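# Stow earphones in the chest drawer and close it

## Task

Place the coiled earphones inside the small chest's open drawer, then push the drawer closed, with the chest still standing upright at the end.

## Robot and tools

Robot: two Franka FR3 seven-joint arms, left_arm and right_arm, each carrying a Robotiq 2F-140 gripper whose fingers cannot fold. The scene frame has its origin at table-top height, midway between the two nominal arm bases. +x points out over the table, +z up, and left_arm sits on the +y side; these names do not match image left and right. Calibrated bases: left_arm at (-0.058, +0.407, +0.035) m, right_arm at (-0.037, -0.309, +0.035) m. A camera stand is fixed behind the arms. Cameras: cam_high (504x504, fixed, looking down from about x 1.10, z 0.87), cam_left_wrist and cam_right_wrist (672x504, on each hand).

Gripper geometry: fingers extend along the gripper's +z axis and close along its y axis. end_effector_position marks the spot between the pads when shut; the fingertips go about 33 mm past it at gaps up to 40 mm, only 9 mm past it when wide open.

The 18-number row (used by execute_actions and move): every value lies in [-1, 1]. Order: left dx, dy, dz, rx, ry, rz, left gripper position, force_limit, speed, then the same nine for the right arm. Both arms are always in the row. The six pose numbers are an offset, not a pose: a displacement from that arm's Hand target as it stood when the action or move began, along scene-frame axes, with 1.0 = 0.6 m for dx/dy/dz and 1.0 = 180 degrees for the rx/ry/rz rotation vector, which turns the hand about its Hand target point. Sending the same offset twice moves twice. All zeros re-requests the current Hand target. Gripper numbers are absolute settings: position +1 fully open (140 mm), about -0.8 pads touching, -1 close until blocked; force_limit -1 to +1 (roughly 14 N up to 58 N on a slow close); speed -1 to +1 (about 30 to 250 mm/s; faster closes squeeze harder). To leave a gripper unchanged, repeat its last three numbers, since 0 is a real command.

execute_actions(actions, cameras): actions is a list of actions; each action is a list of up to 15 rows, one per 1/30 s step, and every row in an action counts from that action's starting Hand target; a short list repeats its final row. An empty list returns state plus all images. cameras picks images by name, ["all"] or [].

move(target, speed, blend, blocking, cameras): target is one row or a list of up to 15 rows; every row's offsets count from the same starting Hand targets, not from the previous row. Paths are straight, end together, take 0.5 to 10 s, and do not avoid obstacles or the other arm. speed is the top path speed in m/s (0.002 to 2, default 0.25), one value or one per target. blend is a corner radius in m per target (0 = stop at each). blocking=false returns after about 0.5 s while motion continues. The result adds a move: line giving the ending (done, off_target, moving, held, fault) and any limits (paced = pose clipped, held = steps withheld).

wait(seconds 0 to 10) lets time pass holding commands. stop brakes a running move (fingers keep going). zoom_image(camera, region [x0,y0,x1,y1] pixels, at most 504 each way) enlarges part of the newest image. clear_fault(arm) clears a reported torque or force fault. read_manual(section) gives licence text only. finished_scene(scene) ends the scene irreversibly; scene is 1 or 2.

Control behaviour: each step the command is clipped to within 70 mm and 16 degrees of the measured hand, so a big offset may take several actions. Hand target in the result is the last commanded pose after clipping; the hand may rest short of it, and only a new command (even zeros) pulls it in. A large wrist turn can swing the elbow.

Reading results: end_effector_position (m) and end_effector_quat_wxyz in the scene frame, possibly a few cm off. object_status: 0 moving, 1 blocked while opening, 2 blocked while closing (a grip), 3 reached target or pads met. position_measured is in counts: 3 open, ~75 = 100 mm, 139 = 60 mm, 200 = 20 mm, 230 pads touching. To tighten a grip, raise force_limit and nudge position (-1 to -0.98); to loosen, reopen and close slowly. Joint torques, External joint torques and Flange force (gripper x y z axes, includes held weight, noisy) show contact. Tool commands show current gripper settings. MOTOR HOT warns of overheating.

What to avoid: a contact force of 40 N on any part of an arm, or contact torque at a joint limit (35, 35, 32, 30, 12, 12, 12 N m from waist to wrist roll), stops that arm until clear_fault; joint range or speed overruns do the same. Release a grip first if it pins the arm after a force fault. Never let the grippers or wrist cameras touch each other, and never close one gripper on the other arm's fingers. Do not drop, fling or slam objects, push the chest over, hit fixed things hard, or leave anything off the table. Avoid hard squeezing of a part still resting on a surface, long stretched-out holds and pushing toward unreachable poses (overheating brakes the arm for 30 to 60 s). Loose objects may occasionally be nudged by outside disturbances; time spent thinking lets the scene run on.

Each tool is called after "Request:" as name([rows], argument=value, ...), one row to a line, values as JSON.

## Session

Request:
execute_actions(actions=[])

Request:
zoom_image(camera="cam_high", region=[100, 100, 400, 400])

Scene clock: 0.00 s.
left_arm: end_effector_position=(+0.3906, +0.3534, +0.3040) position_measured=3 object_status=3 end_effector_quat_wxyz=(-0.104, +0.774, -0.462, -0.421) | right_arm: end_effector_position=(+0.5086, -0.3611, +0.2859) position_measured=3 object_status=3 end_effector_quat_wxyz=(+0.657, +0.632, +0.406, +0.058)
Joint positions: left_arm=[-0.32 0.467 -0.031 -1.437 0.367 1.075 -0.844] | right_arm=[0.274 0.011 0.155 -2.572 -1.668 1.783 -1.044]
Joint velocities: within noise
Joint torques (N m): no reading
External joint torques (N m): no reading
Flange force (N): no reading
Hand target: left_arm +0.3906, +0.3534, +0.3040; -0.104, +0.774, -0.462, -0.421 | right_arm +0.5086, -0.3611, +0.2859; +0.657, +0.632, +0.406, +0.058
Tool commands: left_gripper/position=+1.0 left_gripper/force_limit=+1.0 left_gripper/speed=+1.0 right_gripper/position=+1.0 right_gripper/force_limit=+1.0 right_gripper/speed=+1.0
camera_calibration:
cam_left_wrist: T_world_to_cam=[[-0.802398, -0.554172, 0.221475, 0.450136], [-0.0399313, 0.420134, 0.906583, -0.404157], [-0.595452, 0.718597, -0.359244, 0.229469], [0, 0, 0, 1]] pos_world=[0.481688, 0.254357, 0.349144]
cam_right_wrist: T_world_to_cam=[[0.437809, 0.169359, 0.882973, -0.403825], [-0.834551, -0.288768, 0.469187, 0.188577], [0.334436, -0.942301, 0.0149133, -0.371105], [0, 0, 0, 1]] pos_world=[0.458286, -0.226846, 0.273623]

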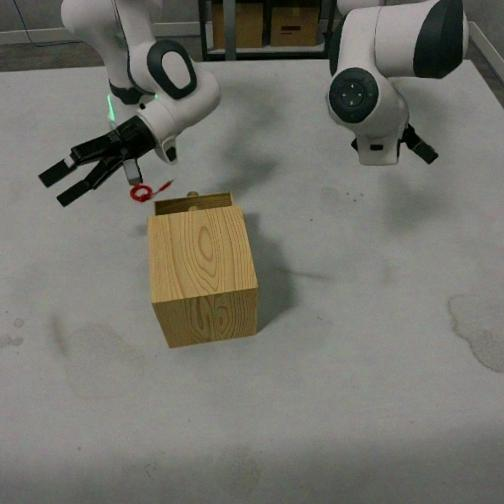

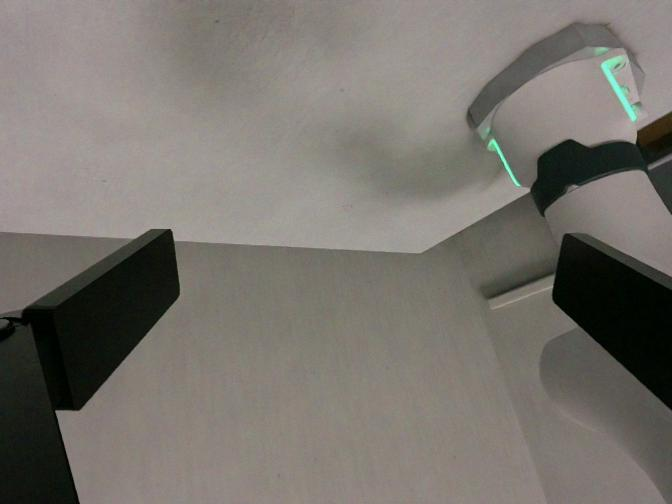

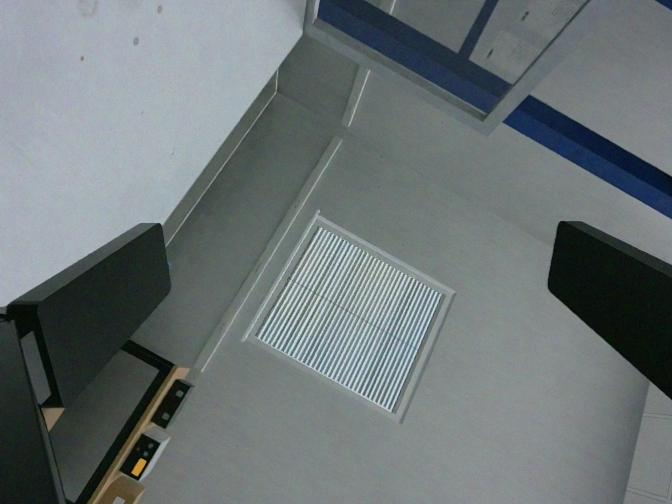

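Scaled by 1.680 from the camera's 504x504 image, which has a finer 720x720 frame.

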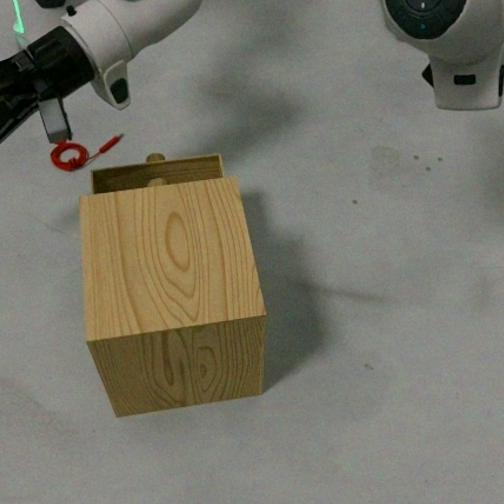

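Request:
move([
  [0,0,0,0,0,0,1,1,1,-0.2,0.07,0.15,0.479,0.0423,-0.2959,1,1,1],
], speed=0.3, cameras=["all"])

Scene clock: 25.30 s.
left_arm: end_effector_position=(+0.3906, +0.3534, +0.3040) position_measured=3 object_status=3 end_effector_quat_wxyz=(-0.104, +0.774, -0.462, -0.421) | right_arm: end_effector_position=(+0.3899, -0.3199, +0.3755) position_measured=3 object_status=3 end_effector_quat_wxyz=(+0.001, +1.000, -0.004, +0.002)
Joint positions: left_arm=[-0.32 0.467 -0.031 -1.437 0.367 1.075 -0.844] | right_arm=[0.31 -0.446 -0.305 -2.193 -0.134 1.766 -1.468]
Joint velocities: left_arm=[within noise] | right_arm=[0.003 0 -0.001 0.001 0.001 -0.004 -0.001]
Joint torques (N m): left_arm=[0.25 -42.35 1.25 23.11 1.75 -0.17 0.1] | right_arm=[0.71 -16.07 3.35 26.12 1.13 2.55 -0.45]
External joint torques (N m): left_arm=[-0.03 3.05 0.51 0.61 -0.12 -0.01 0.1] | right_arm=[0.63 -0.02 -0.36 1.29 0.27 -0.13 -0.45]
Flange force (N): left_arm=[6.6 -8.1 -10.4] | right_arm=[4.2 0.8 -3.7]
Hand target: left_arm +0.3906, +0.3534, +0.3040; -0.104, +0.774, -0.462, -0.421 | right_arm +0.3886, -0.3191, +0.3759; -0.001, +1.000, +0.000, +0.000
Off the commanded pose: left_arm 0.000 m, 0 deg | right_arm 0.002 m, 0 deg.
move: done
camera_calibration:
cam_left_wrist: T_world_to_cam=[[-0.802398, -0.554172, 0.221475, 0.450136], [-0.0399313, 0.420134, 0.906583, -0.404157], [-0.595452, 0.718597, -0.359244, 0.229469], [0, 0, 0, 1]] pos_world=[0.481688, 0.254357, 0.349144]
cam_right_wrist: T_world_to_cam=[[-0.0236587, -0.999577, -0.0169003, -0.294083], [-0.940789, 0.0165426, 0.338589, 0.247449], [-0.338166, 0.0239102, -0.940783, 0.636277], [0, 0, 0, 1]] pos_world=[0.441007, -0.313266, 0.509844]

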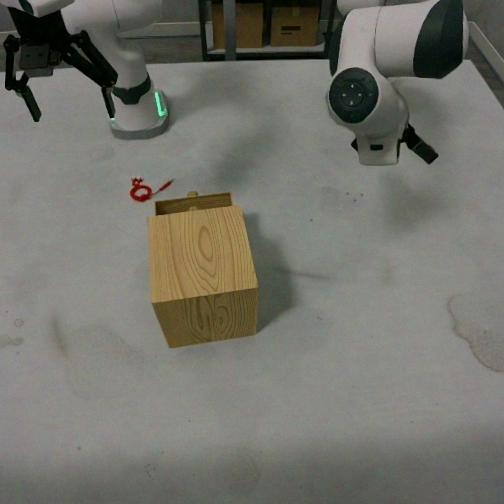

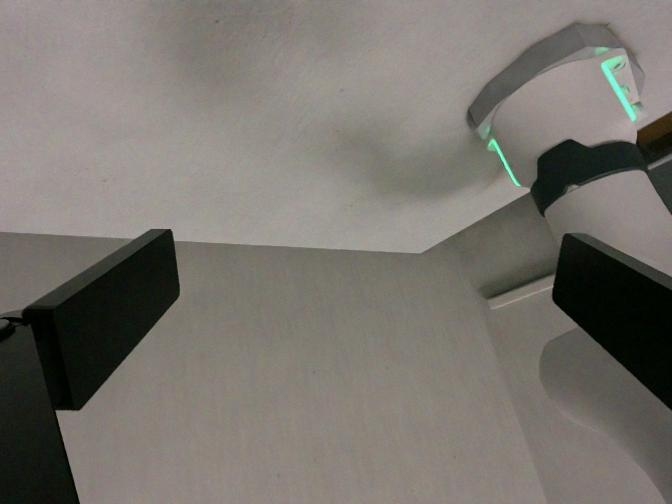

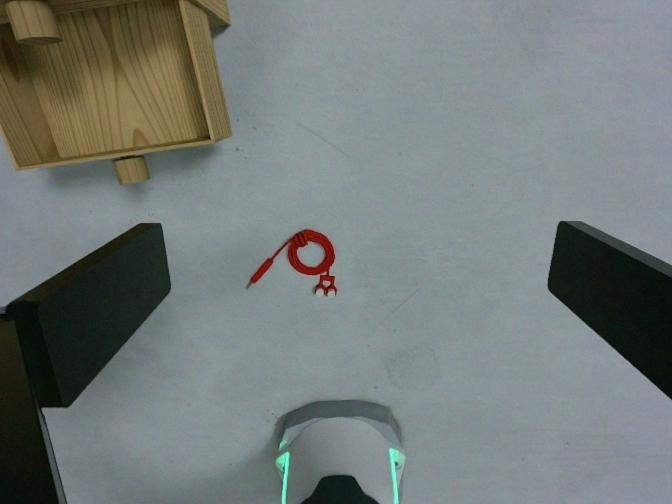

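Request:
zoom_image(camera="cam_right_wrist", region=[230, 210, 360, 310])

Request:
zoom_image(camera="cam_right_wrist", region=[0, 0, 250, 200])

Scaled by 3.877 from the camera's 672x504 image, which has a finer 960x720 frame.

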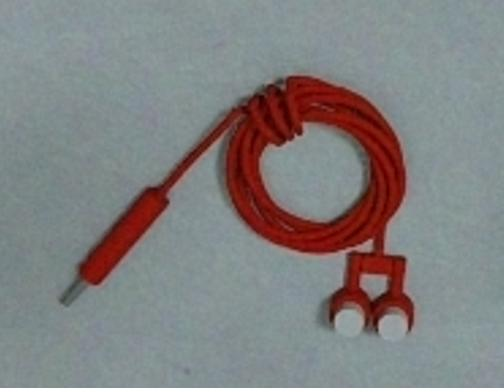

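Scaled by 2.016 from the camera's 672x504 image, which has a finer 960x720 frame.

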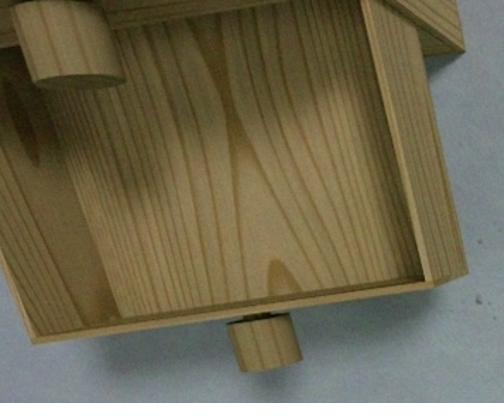

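Request:
move(target=[0,0,0,0,0,0,1,1,1,-0.2185,0.0915,-0.3765,0,0,0.361,0.2,-0.02,0], speed=0.25, cameras=["cam_high","cam_right_wrist"])

Scene clock: 64.63 s.
left_arm: end_effector_position=(+0.3906, +0.3534, +0.3040) position_measured=3 object_status=3 end_effector_quat_wxyz=(-0.104, +0.774, -0.462, -0.421) | right_arm: end_effector_position=(+0.2563, -0.2649, +0.1493) position_measured=104 object_status=3 end_effector_quat_wxyz=(-0.001, +0.846, +0.532, -0.003)
Joint positions: left_arm=[-0.32 0.467 -0.031 -1.437 0.367 1.075 -0.844] | right_arm=[0.658 -0.767 -0.64 -2.946 -0.541 2.207 -2.148]
Joint velocities: left_arm=[within noise] | right_arm=[0.001 -0.002 -0.001 0.001 0.001 -0.001 -0.007]
Joint torques (N m): left_arm=[0.22 -42.38 1.24 23.11 1.75 -0.17 0.09] | right_arm=[0.81 -3.52 6.38 21.4 0.43 2.81 -0.5]
External joint torques (N m): left_arm=[0.12 2.76 0.62 0.7 -0.11 -0.02 0.09] | right_arm=[0.78 -0.72 -0.61 1.07 -0.32 0.19 -0.49]
Flange force (N): left_arm=[6.0 -8.0 -10.1] | right_arm=[0.3 3.0 -1.3]
Hand target: left_arm +0.3906, +0.3534, +0.3040; -0.104, +0.774, -0.462, -0.421 | right_arm +0.2575, -0.2642, +0.1500; -0.001, +0.844, +0.537, +0.000
Off the commanded pose: left_arm 0.000 m, 0 deg | right_arm 0.002 m, 1 deg.
move: done
camera_calibration:
cam_right_wrist: T_world_to_cam=[[0.894028, -0.447409, -0.0231956, -0.334062], [-0.412928, -0.842999, 0.344736, -0.166459], [-0.173792, -0.298625, -0.938413, 0.24915], [0, 0, 0, 1]] pos_world=[0.273226, -0.215385, 0.283441]
Images, in order (width x height): cam_high 504x504, cam_right_wrist 672x504.

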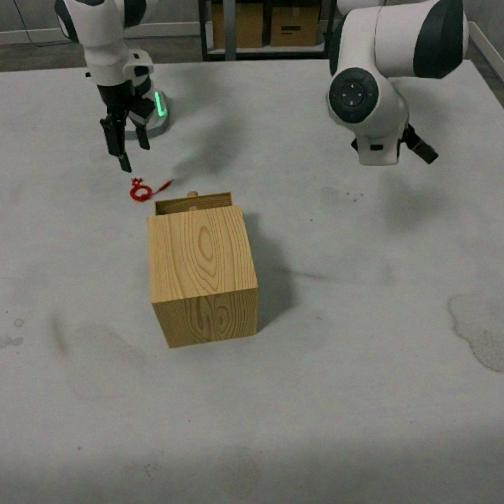

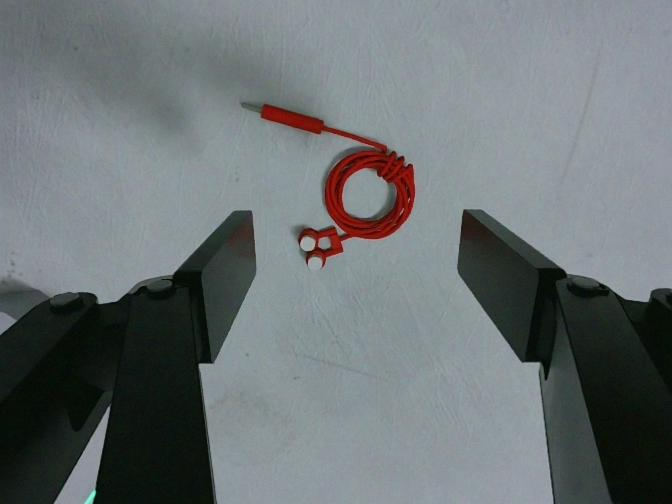

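Request:
move(target=[0,0,0,0,0,0,1,1,1,0.0025,-0.02,-0.19,0,0,0,0.2,-0.02,0], speed=0.12, cameras=["cam_right_wrist"])

Scene clock: 76.70 s.
left_arm: end_effector_position=(+0.3906, +0.3534, +0.3040) position_measured=3 object_status=3 end_effector_quat_wxyz=(-0.104, +0.774, -0.462, -0.421) | right_arm: end_effector_position=(+0.2579, -0.2763, +0.0361) position_measured=104 object_status=3 end_effector_quat_wxyz=(-0.001, +0.845, +0.534, -0.001)
Joint positions: left_arm=[-0.32 0.467 -0.031 -1.437 0.367 1.075 -0.844] | right_arm=[0.793 -0.298 -0.924 -3.009 -0.654 2.747 -2.157]
Joint velocities: left_arm=[within noise] | right_arm=[0.003 0 -0.002 -0.001 0 0.004 0]
Joint torques (N m): left_arm=[0.25 -42.4 1.23 23.14 1.75 -0.17 0.1] | right_arm=[1.18 -7.48 2.9 14.86 0.31 2.94 -0.39]
External joint torques (N m): left_arm=[0.29 2.67 0.73 0.8 -0.09 -0.02 0.1] | right_arm=[1.18 0.79 -0.91 1.3 -0.04 0.33 -0.39]
Flange force (N): left_arm=[5.8 -8.2 -10.3] | right_arm=[7.4 11.7 13.8]
Hand target: left_arm +0.3906, +0.3534, +0.3040; -0.104, +0.774, -0.462, -0.421 | right_arm +0.2590, -0.2762, +0.0360; -0.001, +0.844, +0.537, +0.000
Off the commanded pose: left_arm 0.000 m, 0 deg | right_arm 0.001 m, 0 deg.
move: done
camera_calibration:
cam_right_wrist: T_world_to_cam=[[0.89606, -0.443402, -0.0216983, -0.34263], [-0.410046, -0.845401, 0.342287, -0.137635], [-0.170115, -0.297812, -0.939345, 0.138996], [0, 0, 0, 1]] pos_world=[0.274226, -0.226885, 0.170241]
Images, in order (width x height): cam_right_wrist 672x504.

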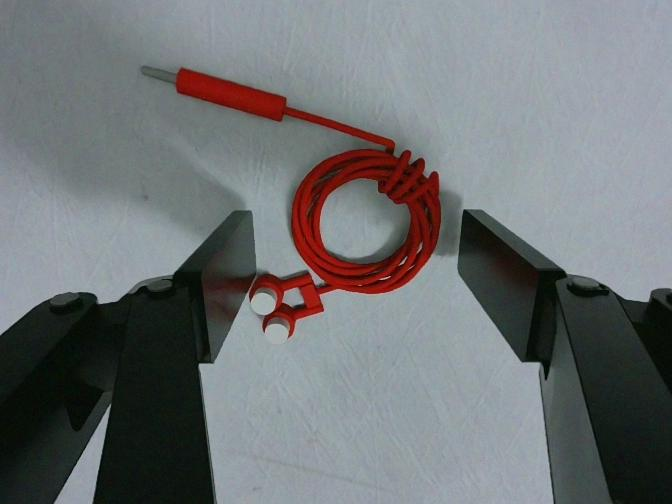

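Request:
move(target=[0,0,0,0,0,0,1,1,1,0.0083,0.0062,0,0,0,0,0.2,-0.02,0], speed=0.05)

Request:
move(target=[0,0,0,0,0,0,1,1,1,0,0,-0.0055,0,0,0,0.2,-0.02,0], speed=0.03, cameras=["cam_right_wrist"])

Scene clock: 95.57 s.
left_arm: end_effector_position=(+0.3906, +0.3534, +0.3040) position_measured=3 object_status=3 end_effector_quat_wxyz=(-0.104, +0.774, -0.462, -0.421) | right_arm: end_effector_position=(+0.2631, -0.2726, +0.0361) position_measured=104 object_status=3 end_effector_quat_wxyz=(-0.001, +0.845, +0.535, -0.001)
Joint positions: left_arm=[-0.32 0.467 -0.031 -1.437 0.367 1.075 -0.844] | right_arm=[0.831 -0.284 -0.942 -2.994 -0.636 2.751 -2.157]
Joint torques (N m): left_arm=[0.29 -42.37 1.25 23.12 1.75 -0.18 0.06] | right_arm=[1.33 -7.67 3.33 14.97 0.6 2.86 -0.39]
External joint torques (N m): left_arm=[0.13 2.77 0.6 0.72 -0.11 -0.03 0.06] | right_arm=[1.3 0.8 -0.5 1.26 0.25 0.23 -0.39]
Flange force (N): left_arm=[6.1 -8.0 -10.2] | right_arm=[0.0 0.0 0.0]
Hand target: left_arm +0.3906, +0.3534, +0.3040; -0.104, +0.774, -0.462, -0.421 | right_arm +0.2640, -0.2725, +0.0360; -0.001, +0.844, +0.537, +0.000
Off the commanded pose: left_arm 0.000 m, 0 deg | right_arm 0.001 m, 0 deg.
move: done

Scene clock: 96.47 s.
left_arm: end_effector_position=(+0.3906, +0.3534, +0.3040) position_measured=3 object_status=3 end_effector_quat_wxyz=(-0.104, +0.774, -0.462, -0.421) | right_arm: end_effector_position=(+0.2629, -0.2726, +0.0327) position_measured=104 object_status=3 end_effector_quat_wxyz=(-0.001, +0.845, +0.535, -0.001)
Joint positions: left_arm=[-0.32 0.467 -0.031 -1.437 0.367 1.075 -0.844] | right_arm=[0.852 -0.267 -0.963 -2.993 -0.633 2.768 -2.158]
Joint torques (N m): left_arm=[0.25 -42.4 1.26 23.09 1.75 -0.18 0.09] | right_arm=[0.59 -7.62 2.83 14.69 0.36 2.9 -0.37]
External joint torques (N m): left_arm=[0.13 3.05 0.63 0.55 -0.11 -0.02 0.09] | right_arm=[0.59 0.86 -0.81 1.23 0.02 0.28 -0.37]
Flange force (N): left_arm=[6.4 -8.2 -10.0] | right_arm=[0.0 0.0 0.0]
Hand target: left_arm +0.3906, +0.3534, +0.3040; -0.104, +0.774, -0.462, -0.421 | right_arm +0.2640, -0.2725, +0.0327; -0.001, +0.844, +0.537, +0.000
Off the commanded pose: left_arm 0.000 m, 0 deg | right_arm 0.001 m, 0 deg.
move: done
camera_calibration:
cam_right_wrist: T_world_to_cam=[[0.896447, -0.442627, -0.0215342, -0.345504], [-0.409363, -0.845731, 0.342289, -0.131591], [-0.169718, -0.298029, -0.939348, 0.137691], [0, 0, 0, 1]] pos_world=[0.279227, -0.223184, 0.166941]
Images, in order (width x height): cam_right_wrist 672x504.

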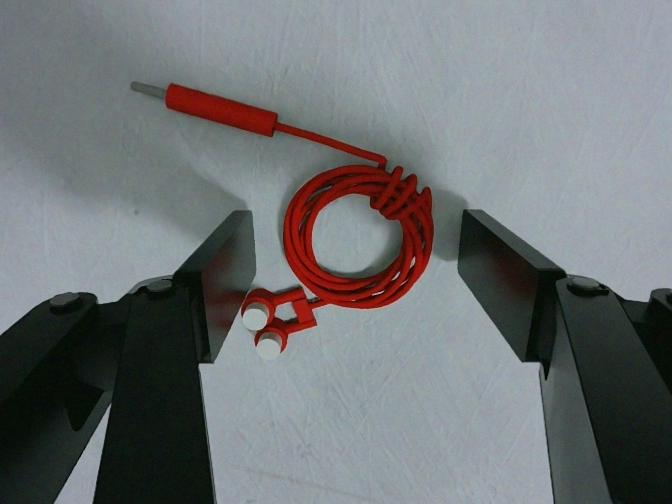

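Request:
move(target=[0,0,0,0,0,0,1,1,1,0,0,0.0058,0,0,0,-1,-0.02,-1], speed=0.002, cameras=["cam_right_wrist"])

Scene clock: 104.77 s.
left_arm: end_effector_position=(+0.3906, +0.3534, +0.3040) position_measured=3 object_status=3 end_effector_quat_wxyz=(-0.104, +0.774, -0.462, -0.421) | right_arm: end_effector_position=(+0.2640, -0.2719, +0.0359) position_measured=217 object_status=2 end_effector_quat_wxyz=(-0.001, +0.844, +0.536, +0.000)
Joint positions: left_arm=[-0.32 0.467 -0.031 -1.437 0.367 1.075 -0.844] | right_arm=[0.839 -0.282 -0.951 -2.993 -0.638 2.755 -2.158]
Joint torques (N m): left_arm=[0.22 -42.37 1.27 23.1 1.74 -0.18 0.06] | right_arm=[-0.32 -8.5 4 14.71 0.2 2.39 -0.15]
External joint torques (N m): left_arm=[0.04 2.9 0.6 0.64 -0.13 -0.02 0.06] | right_arm=[-0.33 -0.08 0.19 1.08 -0.15 -0.25 -0.15]
Flange force (N): left_arm=[6.3 -7.9 -10.1] | right_arm=[0.0 0.0 0.0]
Hand target: left_arm +0.3906, +0.3534, +0.3040; -0.104, +0.774, -0.462, -0.421 | right_arm +0.2640, -0.2725, +0.0362; -0.001, +0.844, +0.537, +0.000
Off the commanded pose: left_arm 0.000 m, 0 deg | right_arm 0.001 m, 0 deg.
move: done
camera_calibration:
cam_right_wrist: T_world_to_cam=[[0.898246, -0.439055, -0.0196477, -0.34569], [-0.407003, -0.847878, 0.33978, -0.13277], [-0.165841, -0.29721, -0.9403, 0.140191], [0, 0, 0, 1]] pos_world=[0.279726, -0.222684, 0.170142]
Images, in order (width x height): cam_right_wrist 672x504.

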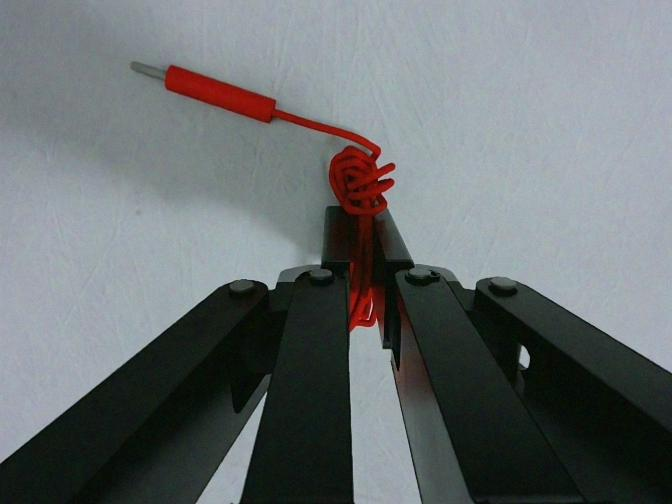

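Request:
move(target=[0,0,0,0,0,0,1,1,1,0,0,0.2,0,0,0,-1,-0.02,-1], speed=0.06, cameras=["cam_high","cam_right_wrist"])

Request:
zoom_image(camera="cam_high", region=[60, 60, 260, 260])

Scene clock: 112.67 s.
left_arm: end_effector_position=(+0.3906, +0.3534, +0.3040) position_measured=3 object_status=3 end_effector_quat_wxyz=(-0.104, +0.774, -0.462, -0.421) | right_arm: end_effector_position=(+0.2643, -0.2724, +0.1556) position_measured=220 object_status=2 end_effector_quat_wxyz=(+0.000, +0.845, +0.535, +0.000)
Joint positions: left_arm=[-0.32 0.467 -0.031 -1.437 0.367 1.075 -0.844] | right_arm=[0.673 -0.777 -0.675 -2.922 -0.566 2.185 -2.159]
Joint velocities: left_arm=[within noise] | right_arm=[0 0 0 -0.001 0.001 -0.005 0.001]
Joint torques (N m): left_arm=[0.2 -42.4 1.28 23.12 1.75 -0.18 0.09] | right_arm=[0.2 -3.13 7.16 21.76 0.83 2.43 -0.42]
External joint torques (N m): left_arm=[0.16 3.03 0.72 0.59 -0.11 -0.03 0.09] | right_arm=[0.17 -0.65 -0.52 1.47 0.07 -0.22 -0.42]
Flange force (N): left_arm=[6.3 -8.3 -10.2] | right_arm=[-0.6 3.0 -3.7]
Hand target: left_arm +0.3906, +0.3534, +0.3040; -0.104, +0.774, -0.462, -0.421 | right_arm +0.2640, -0.2725, +0.1562; -0.001, +0.844, +0.537, +0.000
Off the commanded pose: left_arm 0.000 m, 0 deg | right_arm 0.001 m, 0 deg.
move: done
camera_calibration:
cam_right_wrist: T_world_to_cam=[[0.896668, -0.44233, -0.0181839, -0.344495], [-0.410271, -0.84571, 0.34125, -0.172444], [-0.166323, -0.298528, -0.939797, 0.252355], [0, 0, 0, 1]] pos_world=[0.280121, -0.222883, 0.289744]
Images, in order (width x height): cam_high 504x504, cam_right_wrist 672x504.

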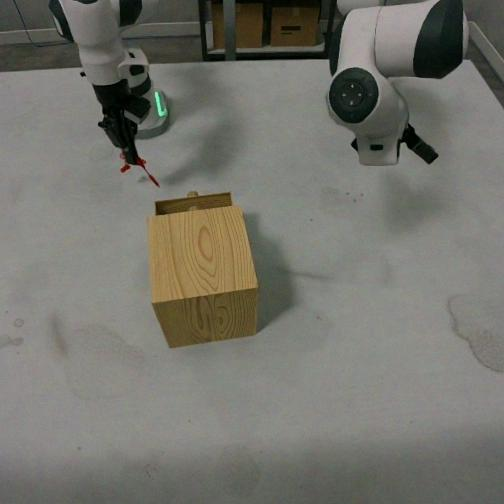

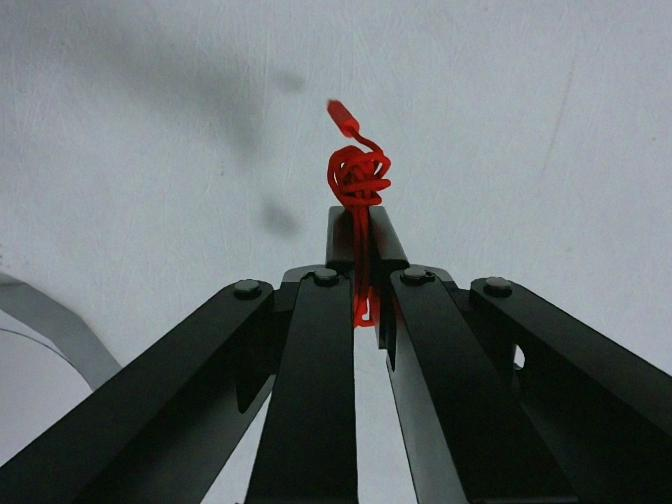

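Scaled by 2.520 from the camera's 504x504 image, which has a finer 720x720 frame.

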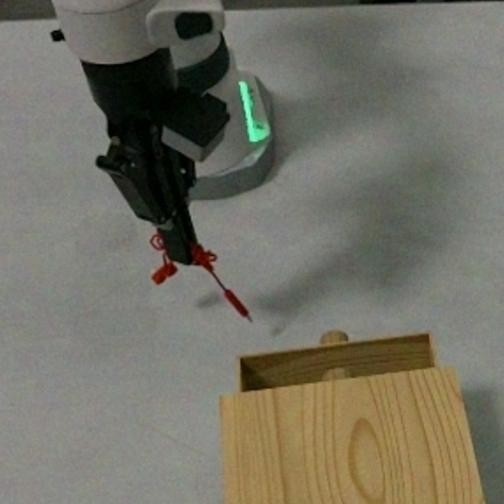

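Request:
move([
  [0,0,0,0,0,0,1,1,1,0,0,0.3065,0,0,0,-1,-0.02,-1],
  [0,0,0,0,0,0,1,1,1,0.2805,0.2692,0.3065,0.0672,-0.0948,-0.3251,-1,-0.02,-1],
], speed=[0.1,0.1], blend=[0.04,0], cameras=["cam_high","cam_right_wrist"])

Request:
zoom_image(camera="cam_high", region=[100, 60, 300, 260])

Scene clock: 139.20 s.
left_arm: end_effector_position=(+0.3906, +0.3534, +0.3040) position_measured=3 object_status=3 end_effector_quat_wxyz=(-0.104, +0.774, -0.462, -0.421) | right_arm: end_effector_position=(+0.4313, -0.1116, +0.3400) position_measured=220 object_status=2 end_effector_quat_wxyz=(-0.007, +0.983, +0.055, +0.173)
Joint positions: left_arm=[-0.32 0.467 -0.031 -1.437 0.367 1.075 -0.844] | right_arm=[0.3 -0.452 0.108 -2.428 -0.091 2.306 -1.193]
Joint velocities: left_arm=[within noise] | right_arm=[0 0.001 -0.002 0 0.001 -0.001 0.006]
Joint torques (N m): left_arm=[0.24 -42.38 1.29 23.13 1.74 -0.17 0.08] | right_arm=[-0.25 -16.5 -1.3 27.33 1.04 3.63 0.1]
External joint torques (N m): left_arm=[0.29 2.89 0.79 0.7 -0.1 -0.02 0.08] | right_arm=[-0.27 0.57 0.43 1.87 0.29 0.3 0.09]
Flange force (N): left_arm=[6.1 -8.4 -10.3] | right_arm=[7.0 -3.2 -0.2]
Hand target: left_arm +0.3906, +0.3534, +0.3040; -0.104, +0.774, -0.462, -0.421 | right_arm +0.4323, -0.1109, +0.3401; -0.009, +0.983, +0.050, +0.174
Off the commanded pose: left_arm 0.000 m, 0 deg | right_arm 0.001 m, 1 deg.
move: done
camera_calibration:
cam_right_wrist: T_world_to_cam=[[0.101427, -0.994668, -0.0186551, -0.138236], [-0.99484, -0.101452, 0.000400851, 0.420151], [-0.0022913, 0.0185182, -0.999826, 0.486484], [0, 0, 0, 1]] pos_world=[0.433119, -0.103883, 0.483652]
Images, in order (width x height): cam_high 504x504, cam_right_wrist 672x504.

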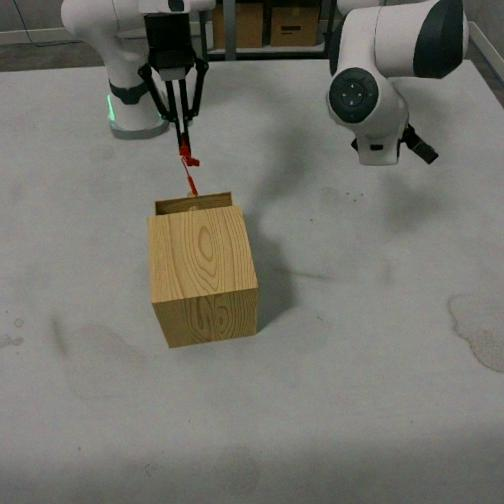

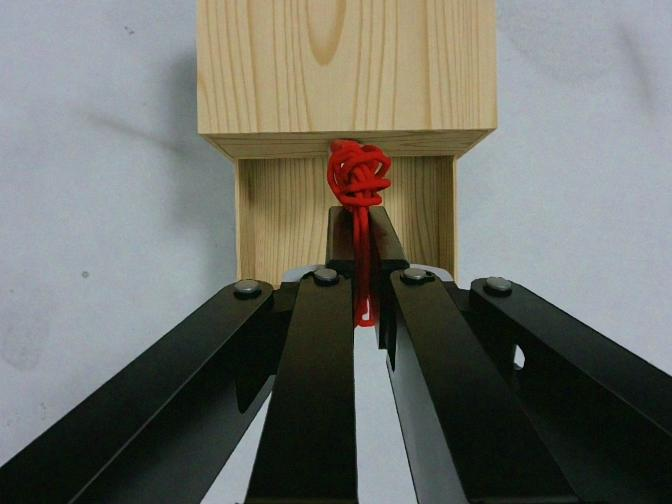

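Scaled by 2.520 from the camera's 504x504 image, which has a finer 720x720 frame.

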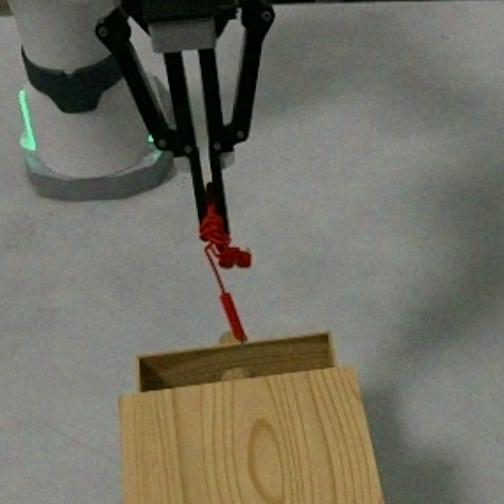

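Request:
move(target=[0,0,0,0,0,0,1,1,1,0,0,-0.3,0,0,0,-1,-0.02,-1], speed=0.07, cameras=["cam_high","cam_right_wrist"])

Request:
zoom_image(camera="cam_high", region=[100, 100, 280, 280])

Scene clock: 155.97 s.
left_arm: end_effector_position=(+0.3906, +0.3534, +0.3040) position_measured=3 object_status=3 end_effector_quat_wxyz=(-0.104, +0.774, -0.462, -0.421) | right_arm: end_effector_position=(+0.4345, -0.1097, +0.1637) position_measured=220 object_status=2 end_effector_quat_wxyz=(-0.010, +0.983, +0.053, +0.177)
Joint positions: left_arm=[-0.32 0.467 -0.031 -1.437 0.367 1.075 -0.844] | right_arm=[0.173 -0.173 0.215 -2.667 -0.234 2.83 -1.042]
Joint velocities: left_arm=[within noise] | right_arm=[0 0 0 0.001 -0.001 0 0.008]
Joint torques (N m): left_arm=[0.22 -42.38 1.27 23.11 1.74 -0.17 0.09] | right_arm=[-0.31 -19.98 -0.66 20.42 0.41 3.06 -0.07]
External joint torques (N m): left_arm=[0.18 2.77 0.7 0.72 -0.11 -0.02 0.09] | right_arm=[-0.36 1.92 0.47 -0.55 -0.38 -0.24 -0.08]
Flange force (N): left_arm=[6.0 -8.1 -10.2] | right_arm=[1.9 -2.3 7.3]
Hand target: left_arm +0.3906, +0.3534, +0.3040; -0.104, +0.774, -0.462, -0.421 | right_arm +0.4323, -0.1109, +0.1601; -0.009, +0.983, +0.050, +0.174
Off the commanded pose: left_arm 0.000 m, 0 deg | right_arm 0.004 m, 1 deg.
move: off_target (right_arm)
camera_calibration:
cam_right_wrist: T_world_to_cam=[[0.099547, -0.994734, -0.0243951, -0.138171], [-0.99502, -0.099389, -0.00761064, 0.425153], [0.00514596, 0.0250312, -0.999673, 0.307673], [0, 0, 0, 1]] pos_world=[0.435206, -0.102889, 0.307437]
Images, in order (width x height): cam_high 504x504, cam_right_wrist 672x504.

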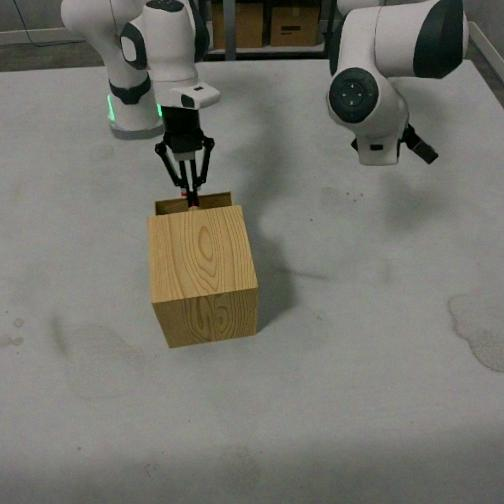

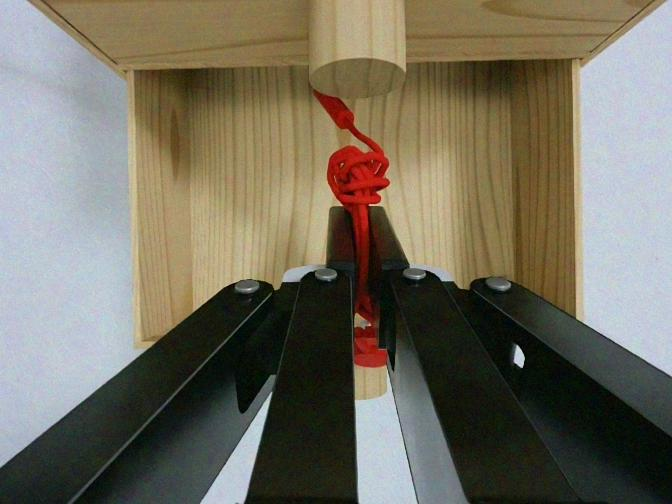

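Scaled by 2.800 from the camera's 504x504 image, which has a finer 720x720 frame.

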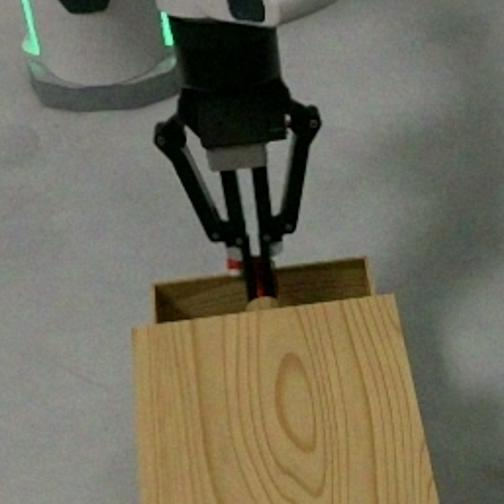

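Request:
move([
  [0,0,0,0,0,0,1,1,1,0,0,0.05,0,0,0,-1,-0.02,-1],
  [0,0,0,0,0,0,1,1,1,0.0442,0.0044,0.05,0,0,0,-1,-0.02,-1],
  [0,0,0,0,0,0,1,1,1,0.0442,0.0044,-0.005,0,0,0,-1,-0.02,-1],
], speed=0.06, cameras=["cam_high","cam_right_wrist"])

Request:
zoom_image(camera="cam_high", region=[100, 100, 280, 280])

Scene clock: 176.47 s.
left_arm: end_effector_position=(+0.3906, +0.3534, +0.3040) position_measured=3 object_status=3 end_effector_quat_wxyz=(-0.104, +0.774, -0.462, -0.421) | right_arm: end_effector_position=(+0.4593, -0.1081, +0.1588) position_measured=220 object_status=2 end_effector_quat_wxyz=(-0.009, +0.983, +0.053, +0.174)
Joint positions: left_arm=[-0.32 0.467 -0.031 -1.437 0.367 1.075 -0.844] | right_arm=[0.175 -0.091 0.188 -2.59 -0.27 2.826 -1.035]
Joint velocities: left_arm=[within noise] | right_arm=[0 0.001 -0.001 0.001 -0.001 0.001 0.005]
Joint torques (N m): left_arm=[0.24 -42.36 1.29 23.11 1.75 -0.18 0.04] | right_arm=[-0.26 -23.51 -0.07 21.63 0.42 3.42 0.04]
External joint torques (N m): left_arm=[0.2 2.92 0.72 0.68 -0.1 -0.02 0.04] | right_arm=[-0.28 1.22 0.5 0.86 -0.36 0.16 0.03]
Flange force (N): left_arm=[6.3 -8.3 -10.3] | right_arm=[4.0 -3.2 6.4]
Hand target: left_arm +0.3906, +0.3534, +0.3040; -0.104, +0.774, -0.462, -0.421 | right_arm +0.4588, -0.1083, +0.1571; -0.009, +0.983, +0.050, +0.174
Off the commanded pose: left_arm 0.000 m, 0 deg | right_arm 0.002 m, 0 deg.
move: done
camera_calibration:
cam_right_wrist: T_world_to_cam=[[0.0988104, -0.994854, -0.0223903, -0.139225], [-0.995106, -0.0987772, -0.00258347, 0.449363], [0.000358531, 0.022536, -0.999746, 0.304579], [0, 0, 0, 1]] pos_world=[0.460812, -0.100985, 0.302545]
Images, in order (width x height): cam_high 504x504, cam_right_wrist 672x504.

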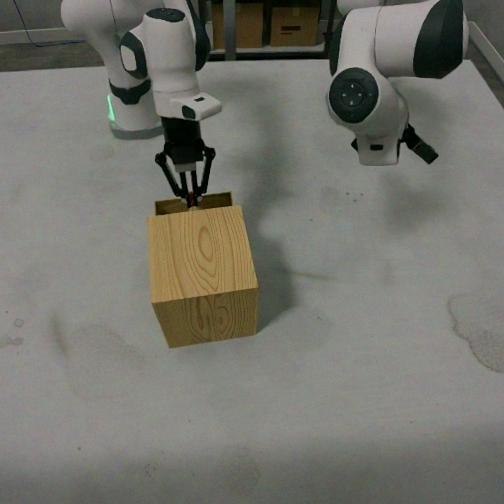

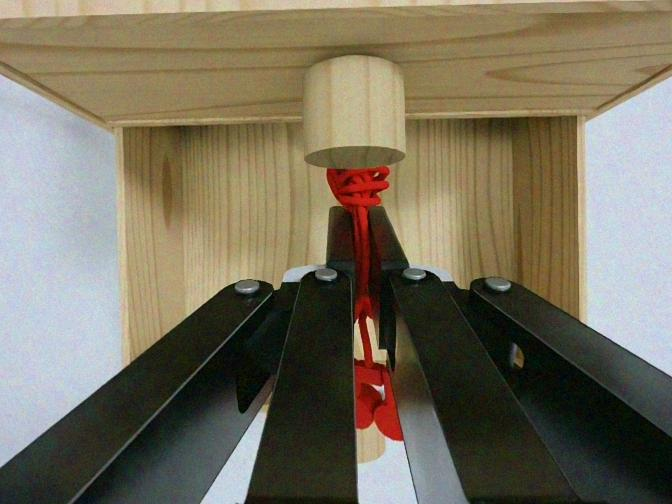

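Scaled by 2.800 from the camera's 504x504 image, which has a finer 720x720 frame.

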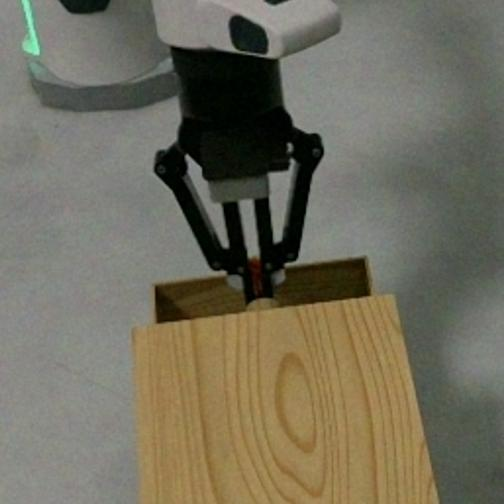

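Request:
zoom_image(camera="cam_right_wrist", region=[300, 280, 460, 480])

Scaled by 2.520 from the camera's 672x504 image, which has a finer 960x720 frame.

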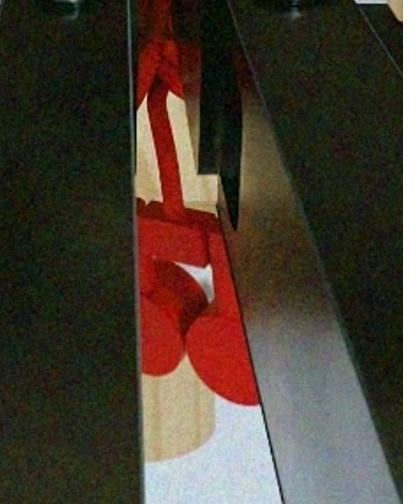

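Request:
move([
  [0,0,0,0,0,0,1,1,1,-0.05,-0.005,0,0,0,0,-1,-0.02,-1],
  [0,0,0,0,0,0,1,1,1,-0.05,-0.005,0.205,0,0,0,-1,-0.02,-1],
  [0,0,0,0,0,0,1,1,1,-0.0017,0.0667,0.205,0,0,0,-1,-0.02,-1],
], speed=0.08, blend=[0.01,0.02,0])

Request:
wait(seconds=1, cameras=["cam_high","cam_right_wrist"])

Request:
zoom_image(camera="cam_high", region=[120, 100, 280, 260])

Request:
zoom_image(camera="cam_right_wrist", region=[220, 80, 520, 380])

Scene clock: 207.77 s.
left_arm: end_effector_position=(+0.3906, +0.3534, +0.3040) position_measured=3 object_status=3 end_effector_quat_wxyz=(-0.104, +0.774, -0.462, -0.421) | right_arm: end_effector_position=(+0.4580, -0.0673, +0.2814) position_measured=220 object_status=2 end_effector_quat_wxyz=(-0.011, +0.983, +0.054, +0.175)
Joint positions: left_arm=[-0.32 0.467 -0.031 -1.437 0.367 1.075 -0.844] | right_arm=[0.288 -0.264 0.175 -2.41 -0.138 2.474 -1.086]
Joint velocities: left_arm=[within noise] | right_arm=[0 0 0.001 0.001 0 -0.001 0.007]
Joint torques (N m): left_arm=[0.23 -42.33 1.27 23.13 1.73 -0.17 0.1] | right_arm=[-0.26 -21.63 -1.08 26.41 0.42 3.14 0.15]
External joint torques (N m): left_arm=[0.18 2.8 0.7 0.73 -0.12 -0.02 0.1] | right_arm=[-0.27 0.96 0.49 1.76 -0.35 -0.17 0.14]
Flange force (N): left_arm=[6.1 -8.2 -10.3] | right_arm=[7.8 -4.6 1.3]
Hand target: left_arm +0.3906, +0.3534, +0.3040; -0.104, +0.774, -0.462, -0.421 | right_arm +0.4578, -0.0683, +0.2801; -0.009, +0.983, +0.050, +0.174
Off the commanded pose: left_arm 0.000 m, 0 deg | right_arm 0.002 m, 0 deg.
move: done

Scene clock: 208.77 s.
left_arm: end_effector_position=(+0.3906, +0.3534, +0.3040) position_measured=3 object_status=3 end_effector_quat_wxyz=(-0.104, +0.774, -0.462, -0.421) | right_arm: end_effector_position=(+0.4579, -0.0674, +0.2813) position_measured=220 object_status=2 end_effector_quat_wxyz=(-0.011, +0.983, +0.053, +0.175)
Joint positions: left_arm=[-0.32 0.467 -0.031 -1.437 0.367 1.075 -0.844] | right_arm=[0.288 -0.264 0.175 -2.41 -0.138 2.474 -1.084]
Joint torques (N m): left_arm=[0.24 -42.38 1.27 23.08 1.74 -0.17 0.1] | right_arm=[-0.29 -21.62 -1.15 26.45 0.42 3.15 0.07]
External joint torques (N m): left_arm=[0.55 2.97 0.97 0.59 -0.09 -0.03 0.1] | right_arm=[-0.27 0.97 0.46 1.84 -0.34 -0.15 0.06]
Flange force (N): left_arm=[5.9 -8.6 -9.8] | right_arm=[8.1 -4.5 1.3]
Hand target: left_arm +0.3906, +0.3534, +0.3040; -0.104, +0.774, -0.462, -0.421 | right_arm +0.4578, -0.0683, +0.2801; -0.009, +0.983, +0.050, +0.174
Tool commands: left_gripper/position=+1.0 left_gripper/force_limit=+1.0 left_gripper/speed=+1.0 right_gripper/position=-1.0 right_gripper/force_limit=-0.02 right_gripper/speed=-1.0
Off the commanded pose: left_arm 0.000 m, 0 deg | right_arm 0.002 m, 0 deg.
wait: 1.00 s; at rest by 0.17 s
camera_calibration:
cam_right_wrist: T_world_to_cam=[[0.0988772, -0.994775, -0.0254059, -0.0949672], [-0.995098, -0.098792, -0.00459207, 0.452816], [0.00205818, 0.0257354, -0.999667, 0.425615], [0, 0, 0, 1]] pos_world=[0.45911, -0.0606898, 0.42514]
Images, in order (width x height): cam_high 504x504, cam_right_wrist 672x504.

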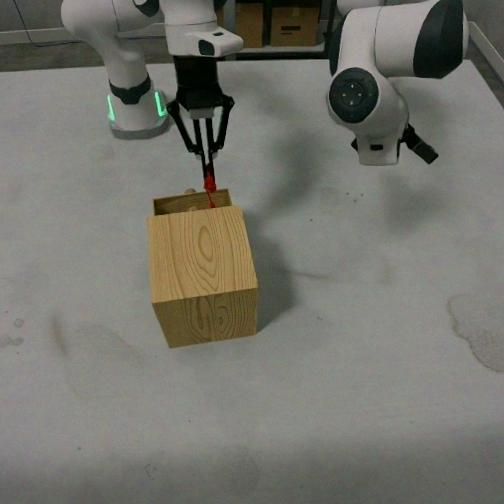

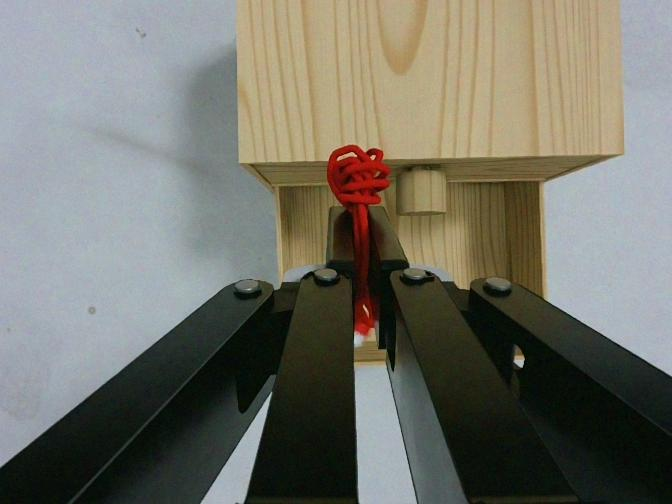

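Scaled by 3.150 from the camera's 504x504 image, which has a finer 720x720 frame.

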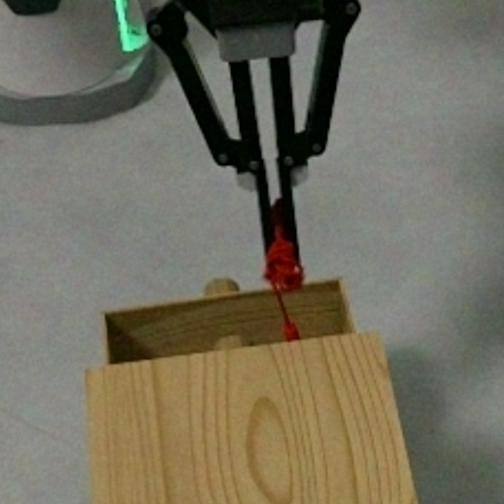

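Scaled by 1.680 from the camera's 672x504 image, which has a finer 960x720 frame.

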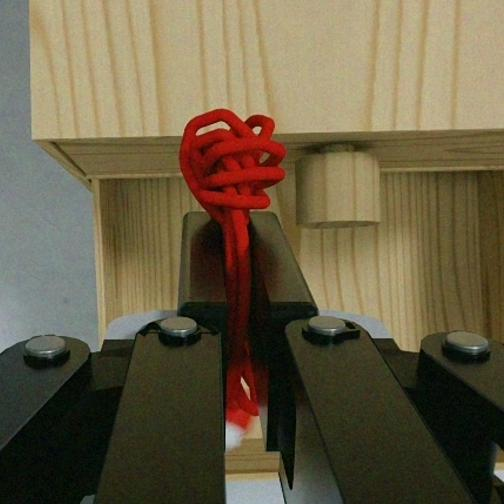

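Request:
move([
  [0,0,0,0,0,0,1,1,1,-0.01,-0.001,0,0,0,0,-1,-0.02,-1],
  [0,0,0,0,0,0,1,1,1,-0.01,-0.001,-0.1,0,0,0,-1,-0.02,-1],
], speed=0.04, cameras=["cam_high","cam_right_wrist"])

Request:
zoom_image(camera="cam_right_wrist", region=[220, 80, 520, 380])

Scene clock: 219.40 s.
left_arm: end_effector_position=(+0.3906, +0.3534, +0.3040) position_measured=3 object_status=3 end_effector_quat_wxyz=(-0.104, +0.774, -0.462, -0.421) | right_arm: end_effector_position=(+0.4514, -0.0688, +0.2211) position_measured=220 object_status=2 end_effector_quat_wxyz=(-0.009, +0.983, +0.053, +0.173)
Joint positions: left_arm=[-0.32 0.467 -0.031 -1.437 0.367 1.075 -0.844] | right_arm=[0.253 -0.192 0.21 -2.502 -0.189 2.63 -1.028]
Joint velocities: left_arm=[within noise] | right_arm=[0 0 0 -0.001 0 0.003 0.008]
Joint torques (N m): left_arm=[0.24 -42.37 1.25 23.11 1.75 -0.17 0.09] | right_arm=[-0.25 -22.64 -0.73 24.15 0.41 3.49 0.03]
External joint torques (N m): left_arm=[0.24 2.84 0.73 0.7 -0.09 -0.02 0.09] | right_arm=[-0.25 0.81 0.61 1.01 -0.37 0.23 0.02]
Flange force (N): left_arm=[6.1 -8.3 -10.2] | right_arm=[4.4 -3.4 3.6]
Hand target: left_arm +0.3906, +0.3534, +0.3040; -0.104, +0.774, -0.462, -0.421 | right_arm +0.4518, -0.0689, +0.2201; -0.009, +0.983, +0.050, +0.174
Off the commanded pose: left_arm 0.000 m, 0 deg | right_arm 0.001 m, 0 deg.
move: done
camera_calibration:
cam_right_wrist: T_world_to_cam=[[0.0988577, -0.99486, -0.0219107, -0.0980778], [-0.9951, -0.0988744, -0.000325434, 0.445024], [-0.00184265, 0.0218355, -0.99976, 0.36694], [0, 0, 0, 1]] pos_world=[0.453215, -0.0615846, 0.364848]
Images, in order (width x height): cam_high 504x504, cam_right_wrist 672x504.

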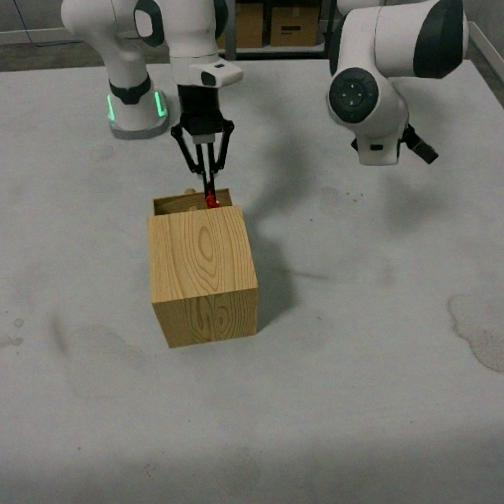

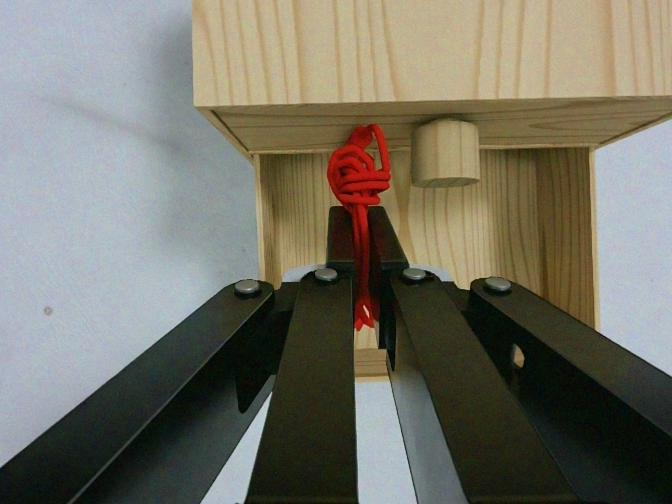

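Scaled by 1.680 from the camera's 672x504 image, which has a finer 960x720 frame.

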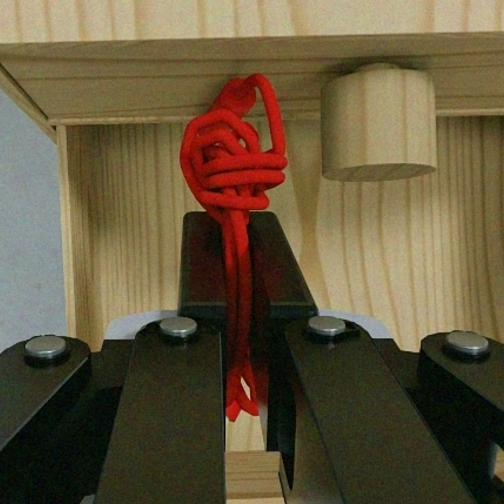

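Request:
move(target=[0,0,0,0,0,0,1,1,1,0,0,-0.105,0,0,0,-1,-0.02,-1], speed=0.04, cameras=["cam_high","cam_right_wrist"])

Request:
zoom_image(camera="cam_right_wrist", region=[180, 80, 580, 480])

Scene clock: 227.20 s.
left_arm: end_effector_position=(+0.3906, +0.3534, +0.3040) position_measured=3 object_status=3 end_effector_quat_wxyz=(-0.104, +0.774, -0.462, -0.421) | right_arm: end_effector_position=(+0.4519, -0.0690, +0.1583) position_measured=220 object_status=2 end_effector_quat_wxyz=(-0.009, +0.983, +0.053, +0.174)
Joint positions: left_arm=[-0.32 0.467 -0.031 -1.437 0.367 1.075 -0.844] | right_arm=[0.201 -0.061 0.24 -2.546 -0.334 2.796 -0.904]
Joint velocities: left_arm=[within noise] | right_arm=[-0.001 0 0 0.001 0.001 0.002 0.006]
Joint torques (N m): left_arm=[0.23 -42.36 1.24 23.15 1.74 -0.18 0.09] | right_arm=[-0.25 -24.46 -0.03 21.96 0.47 3.47 0.13]
External joint torques (N m): left_arm=[0.22 2.93 0.71 0.7 -0.1 -0.02 0.09] | right_arm=[-0.25 1.22 0.46 0.91 -0.36 0.25 0.12]
Flange force (N): left_arm=[6.2 -8.4 -10.4] | right_arm=[3.7 -3.7 6.8]
Hand target: left_arm +0.3906, +0.3534, +0.3040; -0.104, +0.774, -0.462, -0.421 | right_arm +0.4518, -0.0689, +0.1571; -0.009, +0.983, +0.050, +0.174
Off the commanded pose: left_arm 0.000 m, 0 deg | right_arm 0.001 m, 0 deg.
move: done
camera_calibration:
cam_right_wrist: T_world_to_cam=[[0.0987765, -0.994875, -0.0216234, -0.0996432], [-0.995109, -0.0987737, -0.001201, 0.445665], [-0.000940974, 0.0216362, -0.999765, 0.303738], [0, 0, 0, 1]] pos_world=[0.453614, -0.0616842, 0.302047]
Images, in order (width x height): cam_high 504x504, cam_right_wrist 672x504.

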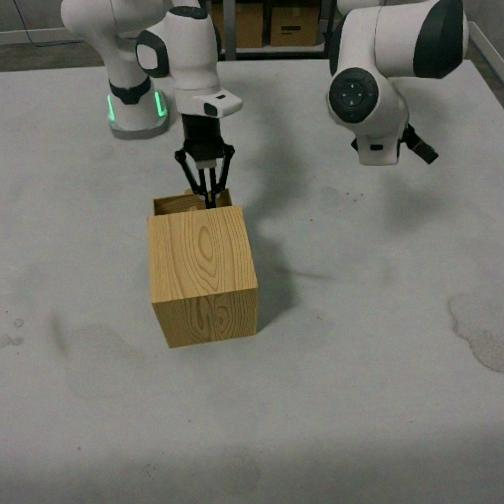

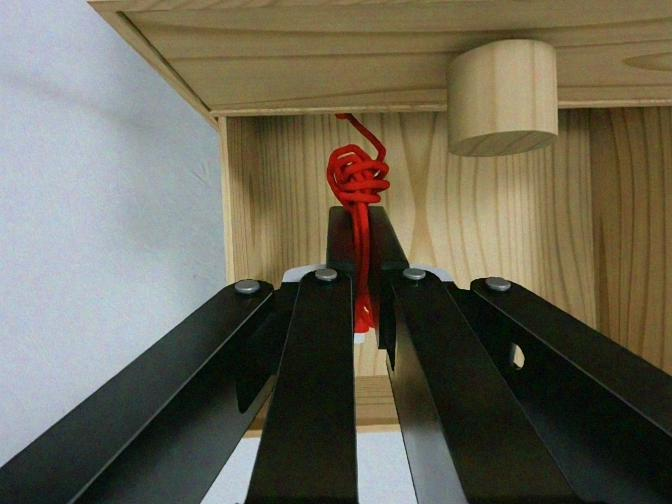

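Scaled by 1.260 from the camera's 672x504 image, which has a finer 960x720 frame.

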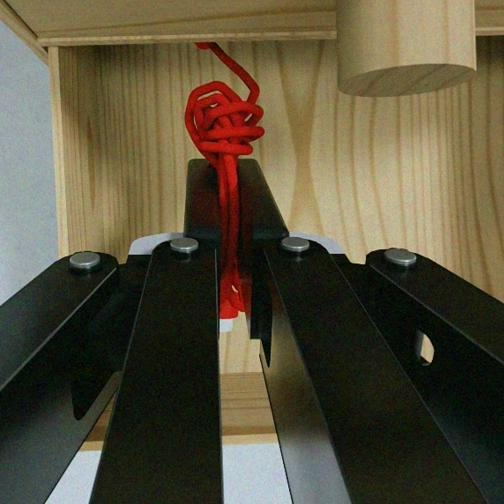

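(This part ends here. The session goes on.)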